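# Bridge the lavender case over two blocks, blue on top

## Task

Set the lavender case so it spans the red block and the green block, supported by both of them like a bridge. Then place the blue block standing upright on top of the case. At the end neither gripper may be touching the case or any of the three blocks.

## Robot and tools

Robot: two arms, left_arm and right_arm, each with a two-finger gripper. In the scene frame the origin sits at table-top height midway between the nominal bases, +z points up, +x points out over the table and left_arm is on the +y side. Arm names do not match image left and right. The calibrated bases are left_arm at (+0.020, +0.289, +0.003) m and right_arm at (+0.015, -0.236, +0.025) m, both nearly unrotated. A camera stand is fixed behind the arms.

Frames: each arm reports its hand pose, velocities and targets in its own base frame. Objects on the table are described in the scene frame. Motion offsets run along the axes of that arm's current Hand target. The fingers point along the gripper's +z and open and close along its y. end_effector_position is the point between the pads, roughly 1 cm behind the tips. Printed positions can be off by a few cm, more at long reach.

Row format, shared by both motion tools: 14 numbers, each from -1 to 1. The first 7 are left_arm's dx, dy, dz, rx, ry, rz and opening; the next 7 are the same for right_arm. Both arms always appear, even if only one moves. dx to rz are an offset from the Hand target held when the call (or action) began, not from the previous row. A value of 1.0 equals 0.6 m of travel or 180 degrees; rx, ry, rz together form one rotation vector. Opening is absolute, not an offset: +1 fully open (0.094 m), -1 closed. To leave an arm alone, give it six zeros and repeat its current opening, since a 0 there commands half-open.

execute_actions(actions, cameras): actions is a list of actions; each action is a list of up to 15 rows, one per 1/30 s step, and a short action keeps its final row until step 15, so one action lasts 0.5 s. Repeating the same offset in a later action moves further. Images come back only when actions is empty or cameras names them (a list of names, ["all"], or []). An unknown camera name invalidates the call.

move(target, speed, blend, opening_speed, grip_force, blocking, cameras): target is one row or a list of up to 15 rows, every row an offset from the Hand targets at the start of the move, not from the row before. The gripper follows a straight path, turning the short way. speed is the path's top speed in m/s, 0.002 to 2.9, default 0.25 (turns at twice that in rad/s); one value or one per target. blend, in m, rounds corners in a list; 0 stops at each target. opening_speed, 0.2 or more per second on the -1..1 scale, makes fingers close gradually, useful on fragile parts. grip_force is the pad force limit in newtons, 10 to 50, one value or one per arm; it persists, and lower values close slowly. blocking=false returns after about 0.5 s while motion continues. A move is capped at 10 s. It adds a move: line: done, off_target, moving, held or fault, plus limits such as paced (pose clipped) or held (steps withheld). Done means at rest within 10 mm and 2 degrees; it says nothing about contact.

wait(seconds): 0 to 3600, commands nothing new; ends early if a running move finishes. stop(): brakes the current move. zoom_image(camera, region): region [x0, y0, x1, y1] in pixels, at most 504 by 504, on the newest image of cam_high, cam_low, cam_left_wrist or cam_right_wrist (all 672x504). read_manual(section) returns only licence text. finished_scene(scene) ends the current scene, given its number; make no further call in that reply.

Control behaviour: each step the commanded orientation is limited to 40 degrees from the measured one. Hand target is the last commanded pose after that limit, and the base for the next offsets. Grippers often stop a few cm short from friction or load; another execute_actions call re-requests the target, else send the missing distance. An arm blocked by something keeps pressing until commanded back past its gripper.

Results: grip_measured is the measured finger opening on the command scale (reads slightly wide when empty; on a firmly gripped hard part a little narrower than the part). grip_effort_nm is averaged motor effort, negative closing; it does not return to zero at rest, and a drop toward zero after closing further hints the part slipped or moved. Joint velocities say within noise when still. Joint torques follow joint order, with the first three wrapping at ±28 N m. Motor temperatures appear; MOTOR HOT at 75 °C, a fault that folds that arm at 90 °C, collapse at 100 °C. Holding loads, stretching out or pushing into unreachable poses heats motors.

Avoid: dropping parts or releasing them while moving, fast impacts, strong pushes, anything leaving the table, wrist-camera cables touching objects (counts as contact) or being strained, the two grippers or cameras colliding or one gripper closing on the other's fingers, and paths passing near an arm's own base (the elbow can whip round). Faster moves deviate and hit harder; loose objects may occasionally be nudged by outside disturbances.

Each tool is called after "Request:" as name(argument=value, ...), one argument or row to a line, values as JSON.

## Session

Request:
execute_actions(
  actions=[],
  cameras=["cam_high"],
)

Request:
zoom_image(
  camera="cam_high",
  region=[230, 250, 530, 400],
)

Scene clock: 0.00 s.
left_arm: end_effector_position=(+0.4044, +0.0368, +0.1100) grip_measured=+1.000 grip_effort_nm=n/a end_effector_quat_wxyz=(+0.601, -0.059, +0.796, +0.045) | right_arm: end_effector_position=(+0.4100, -0.0019, +0.1110) grip_measured=+1.000 grip_effort_nm=n/a end_effector_quat_wxyz=(+0.579, -0.044, +0.814, -0.019)
Joint positions: left_arm=[0.044 1.56 0.377 0.905 -0.101 -0.027 0.094] | right_arm=[-0.027 1.518 0.432 0.751 -0.046 -0.102 0.094]
Joint velocities: within noise
Joint torques (N m): no reading
Motor temperatures (°C): left_arm=[24 28 33 29 26 25 24] | right_arm=[24 29 30 28 24 25 23]
Heat: left arm: 33 °C; right arm: 30 °C.
Hand target: left_arm +0.4050, +0.0376, +0.1117; +0.602, -0.060, +0.795, +0.047 | right_arm +0.4120, -0.0019, +0.1168; +0.586, -0.044, +0.809, -0.019
Tool commands: left_gripper/opening=+1.0 right_gripper/opening=+1.0
Images, in order (width x height): cam_high 672x504.

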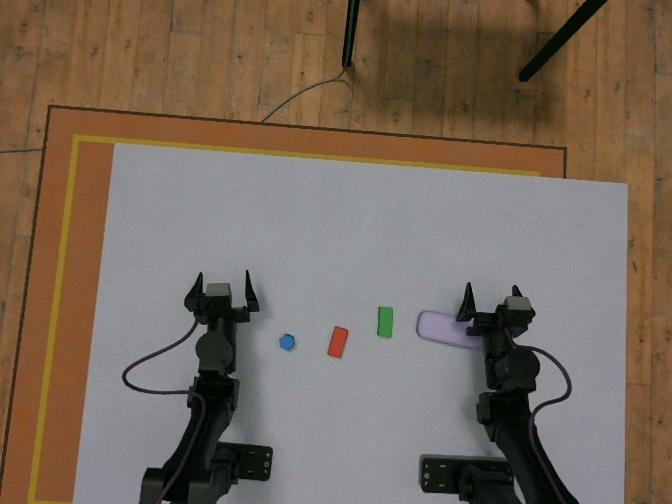

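Scaled by 1.680 from the camera's image (finer frame: 960x720).

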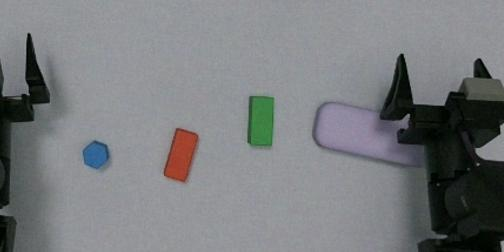

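Request:
move(
  target=[0.0202, -0.2163, -0.248, 0.0322, 0.4119, 0.041, 1, -0.0325, 0.2387, -0.195, -0.0129, 0.3988, 0.03, 1],
  speed=0.5,
  cameras=["cam_left_wrist", "cam_right_wrist"],
)

Scene clock: 15.63 s.
left_arm: end_effector_position=(+0.2793, -0.1137, +0.1387) grip_measured=+1.000 grip_effort_nm=0.00 end_effector_quat_wxyz=(+0.008, +0.007, +1.000, -0.003) | right_arm: end_effector_position=(+0.2971, +0.1386, +0.1582) grip_measured=+1.000 grip_effort_nm=0.00 end_effector_quat_wxyz=(+0.005, -0.005, +1.000, -0.003)
Joint positions: left_arm=[-0.39 1.666 1.457 -1.344 0 -0.377 0.094] | right_arm=[0.439 1.786 1.674 -1.452 0.009 0.429 0.094]
Joint torques (N m): left_arm=[0.25 -4.83 8.23 -0.04 -0.01 -0.1] | right_arm=[-0.25 -5.97 9.61 0.2 -0.1 0.06]
Heat: left arm: 35 °C; right arm: 31 °C.
Hand target: left_arm +0.2799, -0.1130, +0.1400; +0.000, +0.000, +1.000, +0.000 | right_arm +0.2999, +0.1401, +0.1600; +0.001, +0.001, +1.000, +0.000
Off the commanded pose: left_arm 0.002 m, 1 deg | right_arm 0.004 m, 1 deg.
move: done

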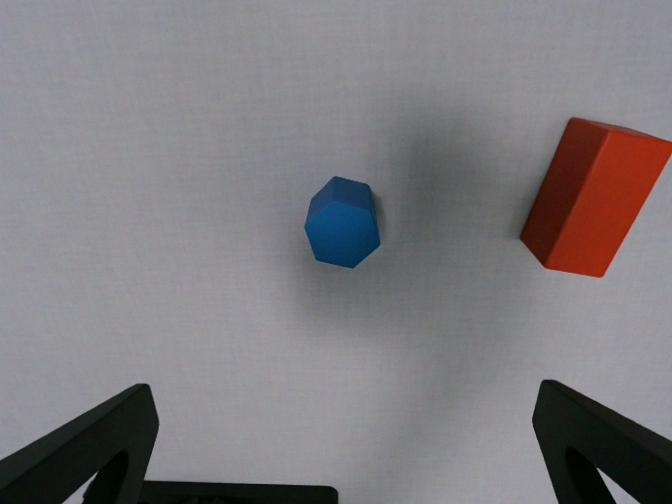

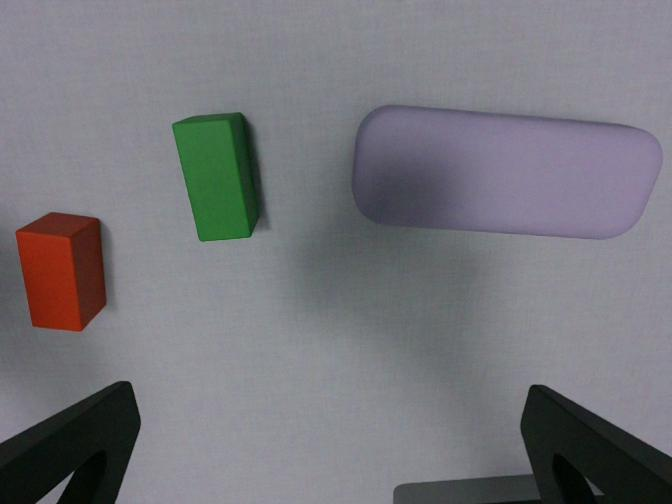

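Request:
move(
  target=[
    [0.023,0.0027,0.1083,0,0,-0.083,1, -0.016,-0.1597,0.1333,0,0,0.525,1],
    [0.023,0.0027,0.2233,0,0,-0.083,1, -0.016,-0.1597,0.2887,0,0,0.525,1],
    [0.023,0.0027,0.2233,0,0,-0.083,-0.44, -0.016,-0.1597,0.2887,0,0,0.525,0.26],
    [0.023,0.0027,0.0667,0,0,-0.083,-0.44, -0.016,-0.1597,0.1,0,0,0.525,0.26],
  ],
  speed=[0.5,0.15,0.2,0.25],
  blend=[0.02,0,0,0],
  opening_speed=1.5,
  cameras=["cam_high", "cam_left_wrist", "cam_right_wrist"],
)

Scene clock: 39.03 s.
left_arm: end_effector_position=(+0.2654, -0.1102, +0.0908) grip_measured=-0.353 grip_effort_nm=-1.02 end_effector_quat_wxyz=(-0.006, -0.128, +0.992, -0.001) | right_arm: end_effector_position=(+0.3053, +0.0451, +0.0905) grip_measured=+0.329 grip_effort_nm=-1.03 end_effector_quat_wxyz=(-0.007, +0.731, +0.682, -0.005)
Joint positions: left_arm=[-0.393 1.651 1.25 -1.18 0.007 -0.65 0.03] | right_arm=[0.14 1.735 1.344 -1.194 -0.006 1.779 0.062]
Joint torques (N m): left_arm=[-0.61 -6.68 8.12 -0.12 -0.1 -0.11] | right_arm=[0.02 -7.17 9.74 0.16 0.03 0.11]
Heat: left arm: 35 °C; right arm: 33 °C.
Hand target: left_arm +0.2662, -0.1114, +0.1001; +0.000, -0.130, +0.992, +0.000 | right_arm +0.3095, +0.0442, +0.0999; +0.000, +0.735, +0.678, +0.000
Off the commanded pose: left_arm 0.009 m, 1 deg | right_arm 0.010 m, 1 deg.
move: done; target 3's new opening was sent with right_arm's hand 0.012 m and 2 deg from that target

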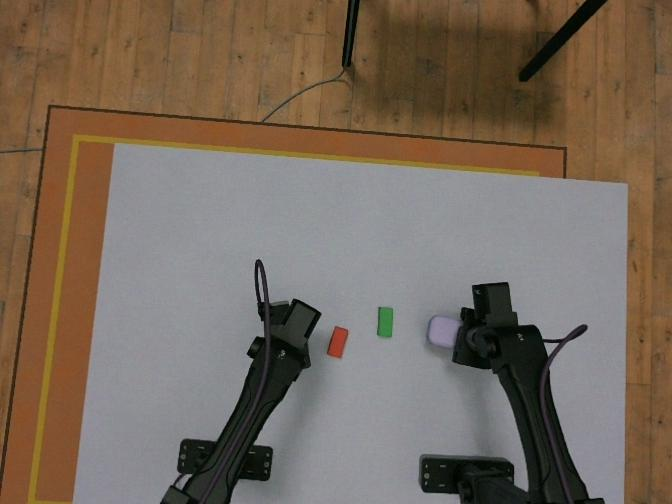

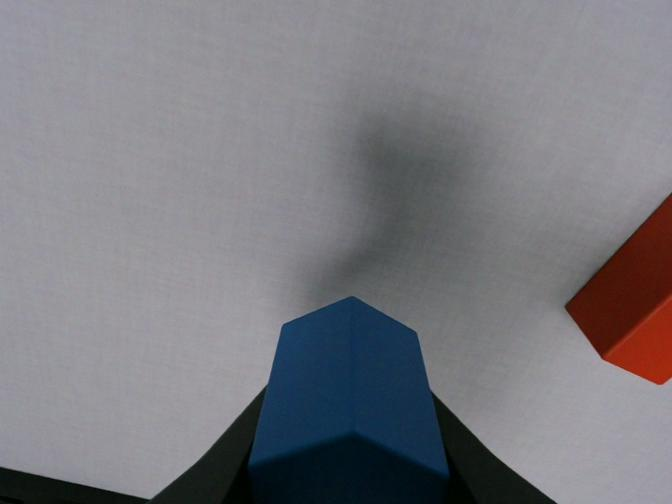

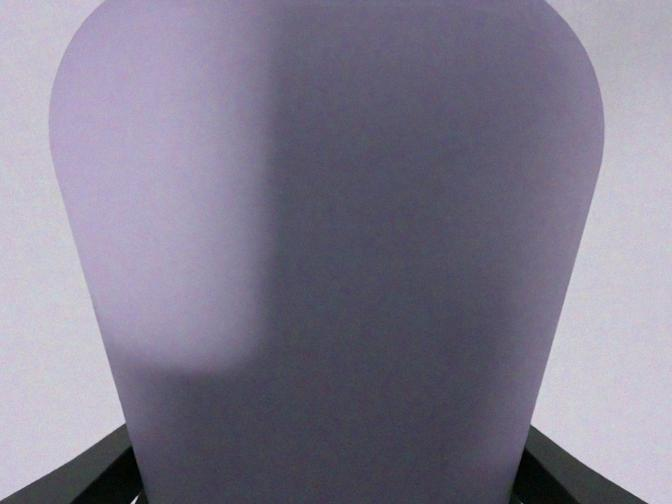

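Request:
move(
  target=[
    [-0.0828,0.1158,-0.05,0,0,0,-0.44, 0.3413,-0.0768,0.0165,0,0,-0.181,0.26],
    [-0.0828,0.1158,-0.05,0,0,0,-0.44, 0.3413,-0.0768,0.0865,0,0,-0.181,0.26],
  ],
  speed=[0.35,0.2],
  blend=[0.03,0],
  cameras=["cam_high", "cam_low"],
)

Request:
zoom_image(
  camera="cam_high",
  region=[290, 270, 470, 390],
)

Request:
zoom_image(
  camera="cam_low",
  region=[270, 180, 420, 310],
)

Scene clock: 49.27 s.
left_arm: end_effector_position=(+0.2953, -0.0342, +0.1284) grip_measured=-0.353 grip_effort_nm=-1.02 end_effector_quat_wxyz=(+0.007, -0.131, +0.991, -0.005) | right_arm: end_effector_position=(+0.2829, +0.2561, +0.0581) grip_measured=+0.329 grip_effort_nm=-1.03 end_effector_quat_wxyz=(+0.002, +0.515, +0.857, +0.016)
Joint positions: left_arm=[-0.115 1.651 1.399 -1.303 0.007 -0.378 0.03] | right_arm=[0.73 1.988 1.542 -1.094 -0.006 1.813 0.062]
Joint torques (N m): left_arm=[0.51 -4.71 8.27 -0.06 -0.09 0.1] | right_arm=[0.2 -7.57 5.65 0.45 0.06 0]
Heat: left arm: 35 °C; right arm: 33 °C.
Hand target: left_arm +0.2963, -0.0314, +0.1300; +0.000, -0.130, +0.992, +0.000 | right_arm +0.2800, +0.2521, +0.0481; +0.000, +0.515, +0.857, +0.001
Off the commanded pose: left_arm 0.003 m, 1 deg | right_arm 0.011 m, 2 deg.
move: off_target (right_arm); blend cut to 0.021 m at target 1

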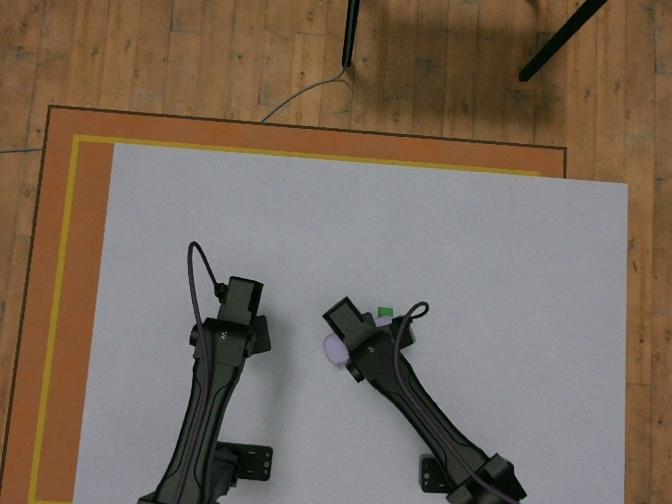

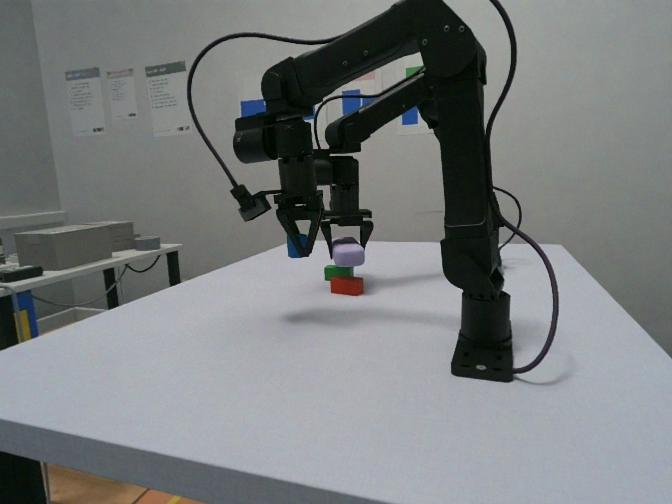

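Scaled by 2.800 from the camera's image (finer frame: 960x720).

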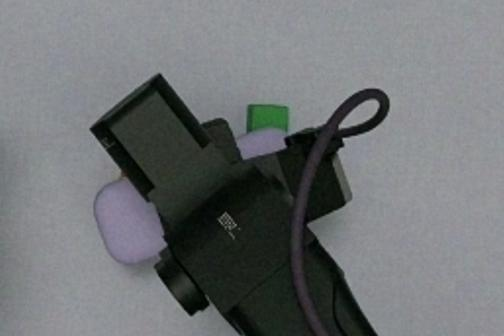

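Scaled by 3.360 from the camera's image (finer frame: 960x720).

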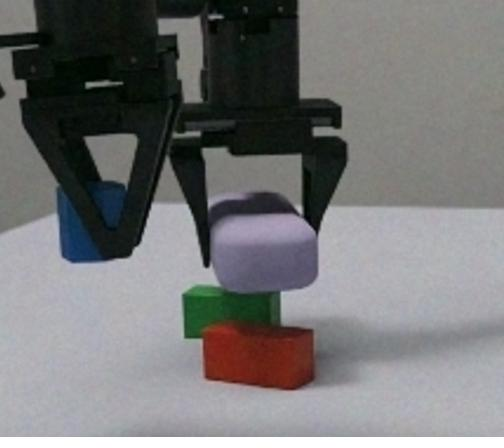

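Request:
move(
  target=[
    [0,0,0,0,0,0,-0.44, -0.0142,0.0019,0.0543,0,0,0,0.26],
    [0,0,0,0,0,0,-0.44, -0.0142,0.0019,0.0543,0,0,0,0.8],
    [0,0,0,0,0,0,-0.44, -0.0142,0.0019,-0.15,0,0,0,0.8],
    [0.0907,-0.4133,0.0167,0,0,0,-0.44, -0.31,-0.1268,-0.1698,0,0,-0.344,0.8],
  ],
  speed=[0.07,0.1,0.25,0.35],
  blend=[0,0,0.03,0],
  opening_speed=1.5,
  cameras=["cam_high", "cam_low", "cam_left_wrist"],
)

Request:
zoom_image(
  camera="cam_low",
  region=[280, 180, 400, 310],
)

Scene clock: 67.40 s.
left_arm: end_effector_position=(+0.3081, -0.2869, +0.1247) grip_measured=-0.353 grip_effort_nm=-1.02 end_effector_quat_wxyz=(+0.007, -0.124, +0.992, -0.015) | right_arm: end_effector_position=(+0.3078, +0.0538, +0.1453) grip_measured=+0.798 grip_effort_nm=0.09 end_effector_quat_wxyz=(+0.001, +0.001, +1.000, -0.005)
Joint positions: left_arm=[-0.748 2.144 2.043 -1.437 0.008 -0.998 0.03] | right_arm=[0.175 1.727 1.551 -1.396 0.009 0.176 0.084]
Joint torques (N m): left_arm=[-0.16 -7.98 8.23 -0.08 -0.11 -0.12] | right_arm=[-0.35 -8.96 5.49 0.24 -0.11 -0.05]
Heat: left arm: 37 °C; right arm: 32 °C.
Hand target: left_arm +0.3075, -0.2851, +0.1202; +0.000, -0.130, +0.992, +0.000 | right_arm +0.3000, +0.0521, +0.1499; +0.001, +0.001, +1.000, +0.000
Off the commanded pose: left_arm 0.005 m, 2 deg | right_arm 0.009 m, 1 deg.
move: done; target 2's new opening was sent with right_arm's hand 0.016 m and 2 deg from that target

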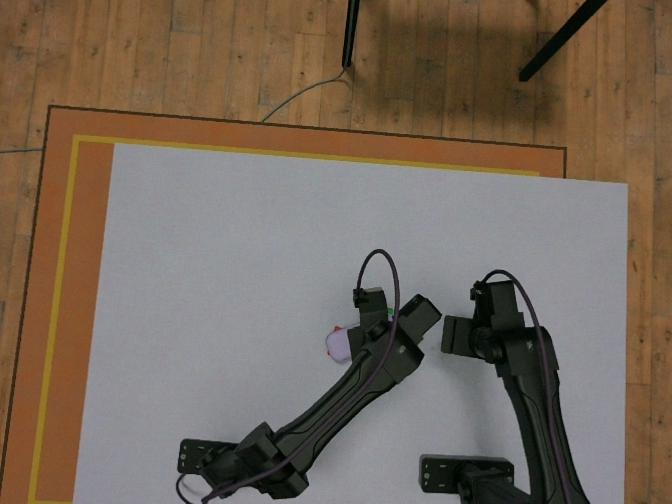

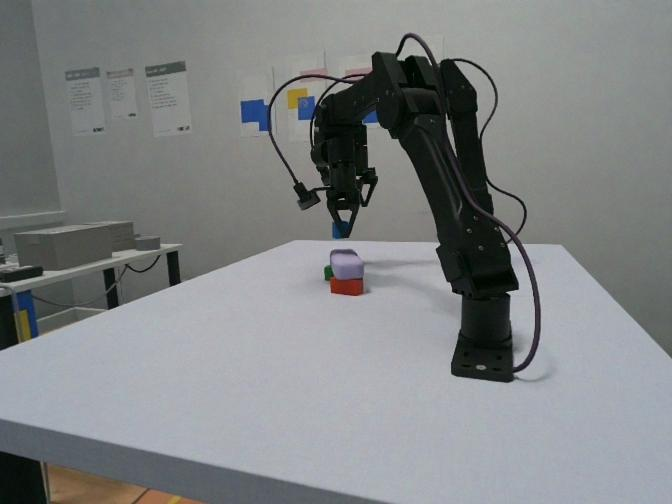

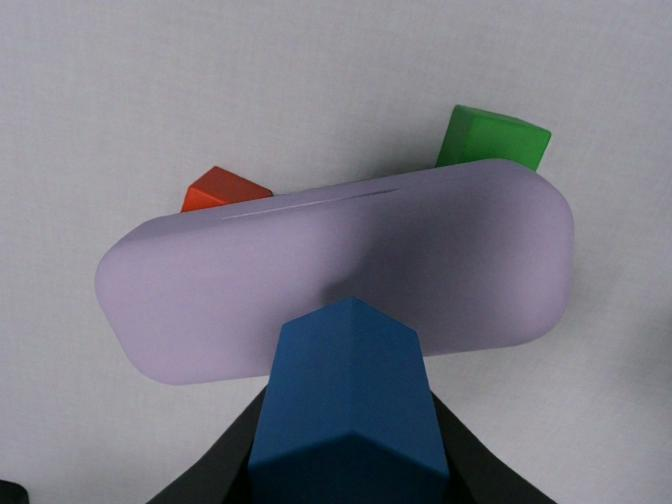

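Scaled by 3.877 from the camera's image (finer frame: 960x720).

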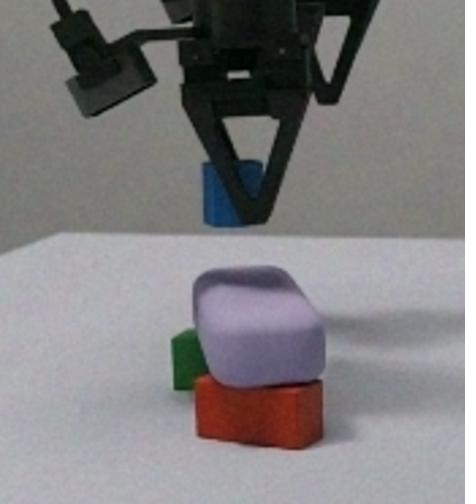

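Request:
move(
  target=[
    [0.0133,0,0.0503,0,0,0,-0.44, 0,0,0,0,0,0,0.8],
    [0.0133,0,0.0708,0,0,0,-0.44, 0,0,0,0,0,0,0.8],
  ],
  speed=[0.12,0.04],
  blend=[0.006,0],
  cameras=["cam_low", "cam_left_wrist"],
)

Request:
zoom_image(
  camera="cam_low",
  region=[300, 200, 390, 305],
)

Scene clock: 75.70 s.
left_arm: end_effector_position=(+0.2997, -0.2841, +0.0895) grip_measured=-0.353 grip_effort_nm=-1.03 end_effector_quat_wxyz=(-0.004, -0.128, +0.992, -0.002) | right_arm: end_effector_position=(+0.3078, +0.0538, +0.1453) grip_measured=+0.798 grip_effort_nm=0.09 end_effector_quat_wxyz=(+0.001, +0.000, +1.000, -0.005)
Joint positions: left_arm=[-0.758 2.136 1.89 -1.327 0.008 -1.015 0.03] | right_arm=[0.175 1.727 1.551 -1.396 0.009 0.176 0.084]
Joint torques (N m): left_arm=[-0.73 -9.17 3.37 0.62 -0.1 -0.13] | right_arm=[-0.36 -9.02 5.46 0.27 -0.1 -0.06]
Heat: left arm: 37 °C; right arm: 32 °C.
Hand target: left_arm +0.2998, -0.2871, +0.0777; +0.000, -0.130, +0.992, +0.000 | right_arm +0.3000, +0.0521, +0.1499; +0.001, +0.001, +1.000, +0.000
Off the commanded pose: left_arm 0.012 m, 0 deg | right_arm 0.009 m, 1 deg.
move: off_target (left_arm)

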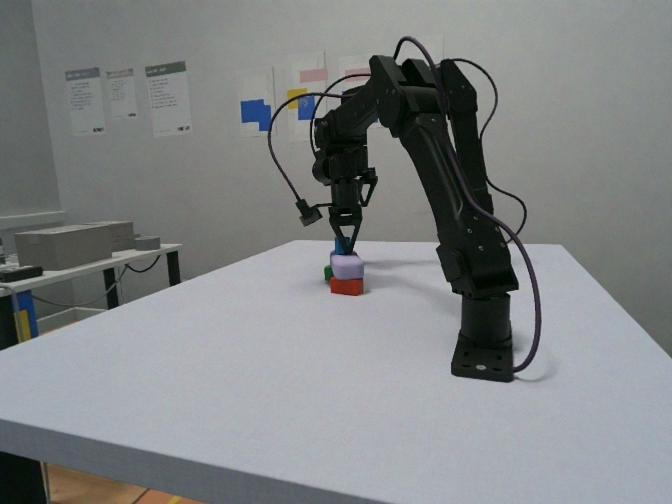

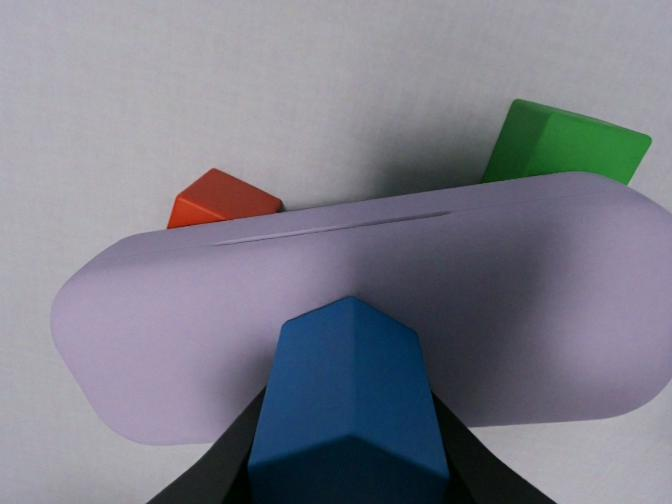

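Scaled by 4.800 from the camera's image (finer frame: 960x720).

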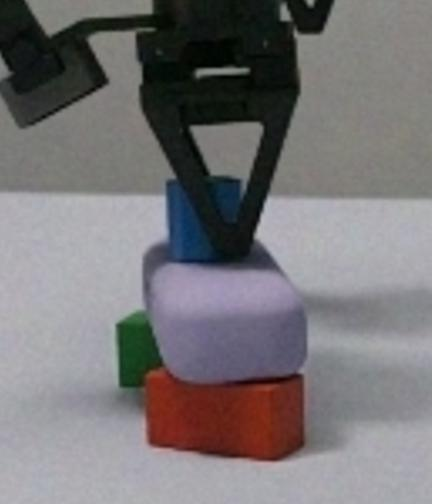

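Request:
move(
  target=[
    [0,0,0,0,0,0,0.5, 0,0,0,0,0,0,0.8],
    [0,0,-0.1205,0,0,0,0.5, 0,0,0,0,0,0,0.8],
  ],
  speed=[0.1,0.2],
  opening_speed=1.2,
  cameras=["cam_low", "cam_left_wrist"],
)

Request:
zoom_image(
  camera="cam_low",
  region=[300, 200, 390, 305],
)

Scene clock: 82.17 s.
left_arm: end_effector_position=(+0.3026, -0.2871, +0.1543) grip_measured=+0.497 grip_effort_nm=0.15 end_effector_quat_wxyz=(+0.009, -0.129, +0.992, -0.017) | right_arm: end_effector_position=(+0.3078, +0.0538, +0.1453) grip_measured=+0.798 grip_effort_nm=0.09 end_effector_quat_wxyz=(+0.001, +0.000, +1.000, -0.005)
Joint positions: left_arm=[-0.758 2.148 2.168 -1.553 0.009 -1.016 0.07] | right_arm=[0.175 1.727 1.551 -1.396 0.009 0.176 0.084]
Joint torques (N m): left_arm=[-0.76 -8.02 7.91 -0.06 -0.11 -0.11] | right_arm=[-0.35 -8.95 5.49 0.24 -0.11 -0.06]
Heat: left arm: 36 °C; right arm: 32 °C.
Hand target: left_arm +0.2998, -0.2871, +0.1499; +0.000, -0.130, +0.992, +0.000 | right_arm +0.3000, +0.0521, +0.1499; +0.001, +0.001, +1.000, +0.000
Off the commanded pose: left_arm 0.005 m, 2 deg | right_arm 0.009 m, 1 deg.
joint sent to its limit (left arm) — joint 4 (wrist pitch), lower limit. The joint targets still meet the commanded pose.
move: done

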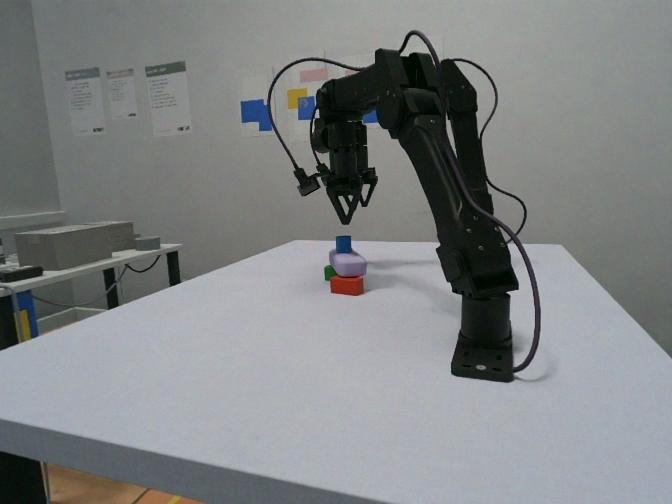

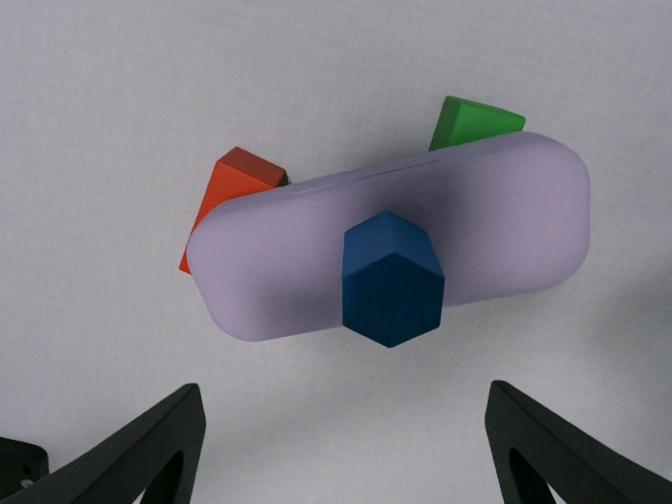

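Scaled by 4.800 from the camera's image (finer frame: 960x720).

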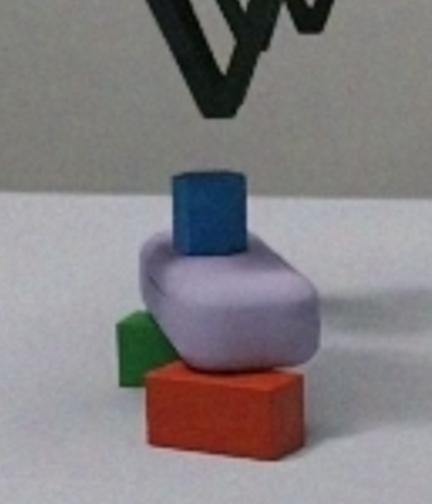

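Request:
finished_scene(
  scene=2,
)

The scene is finished: the task was done.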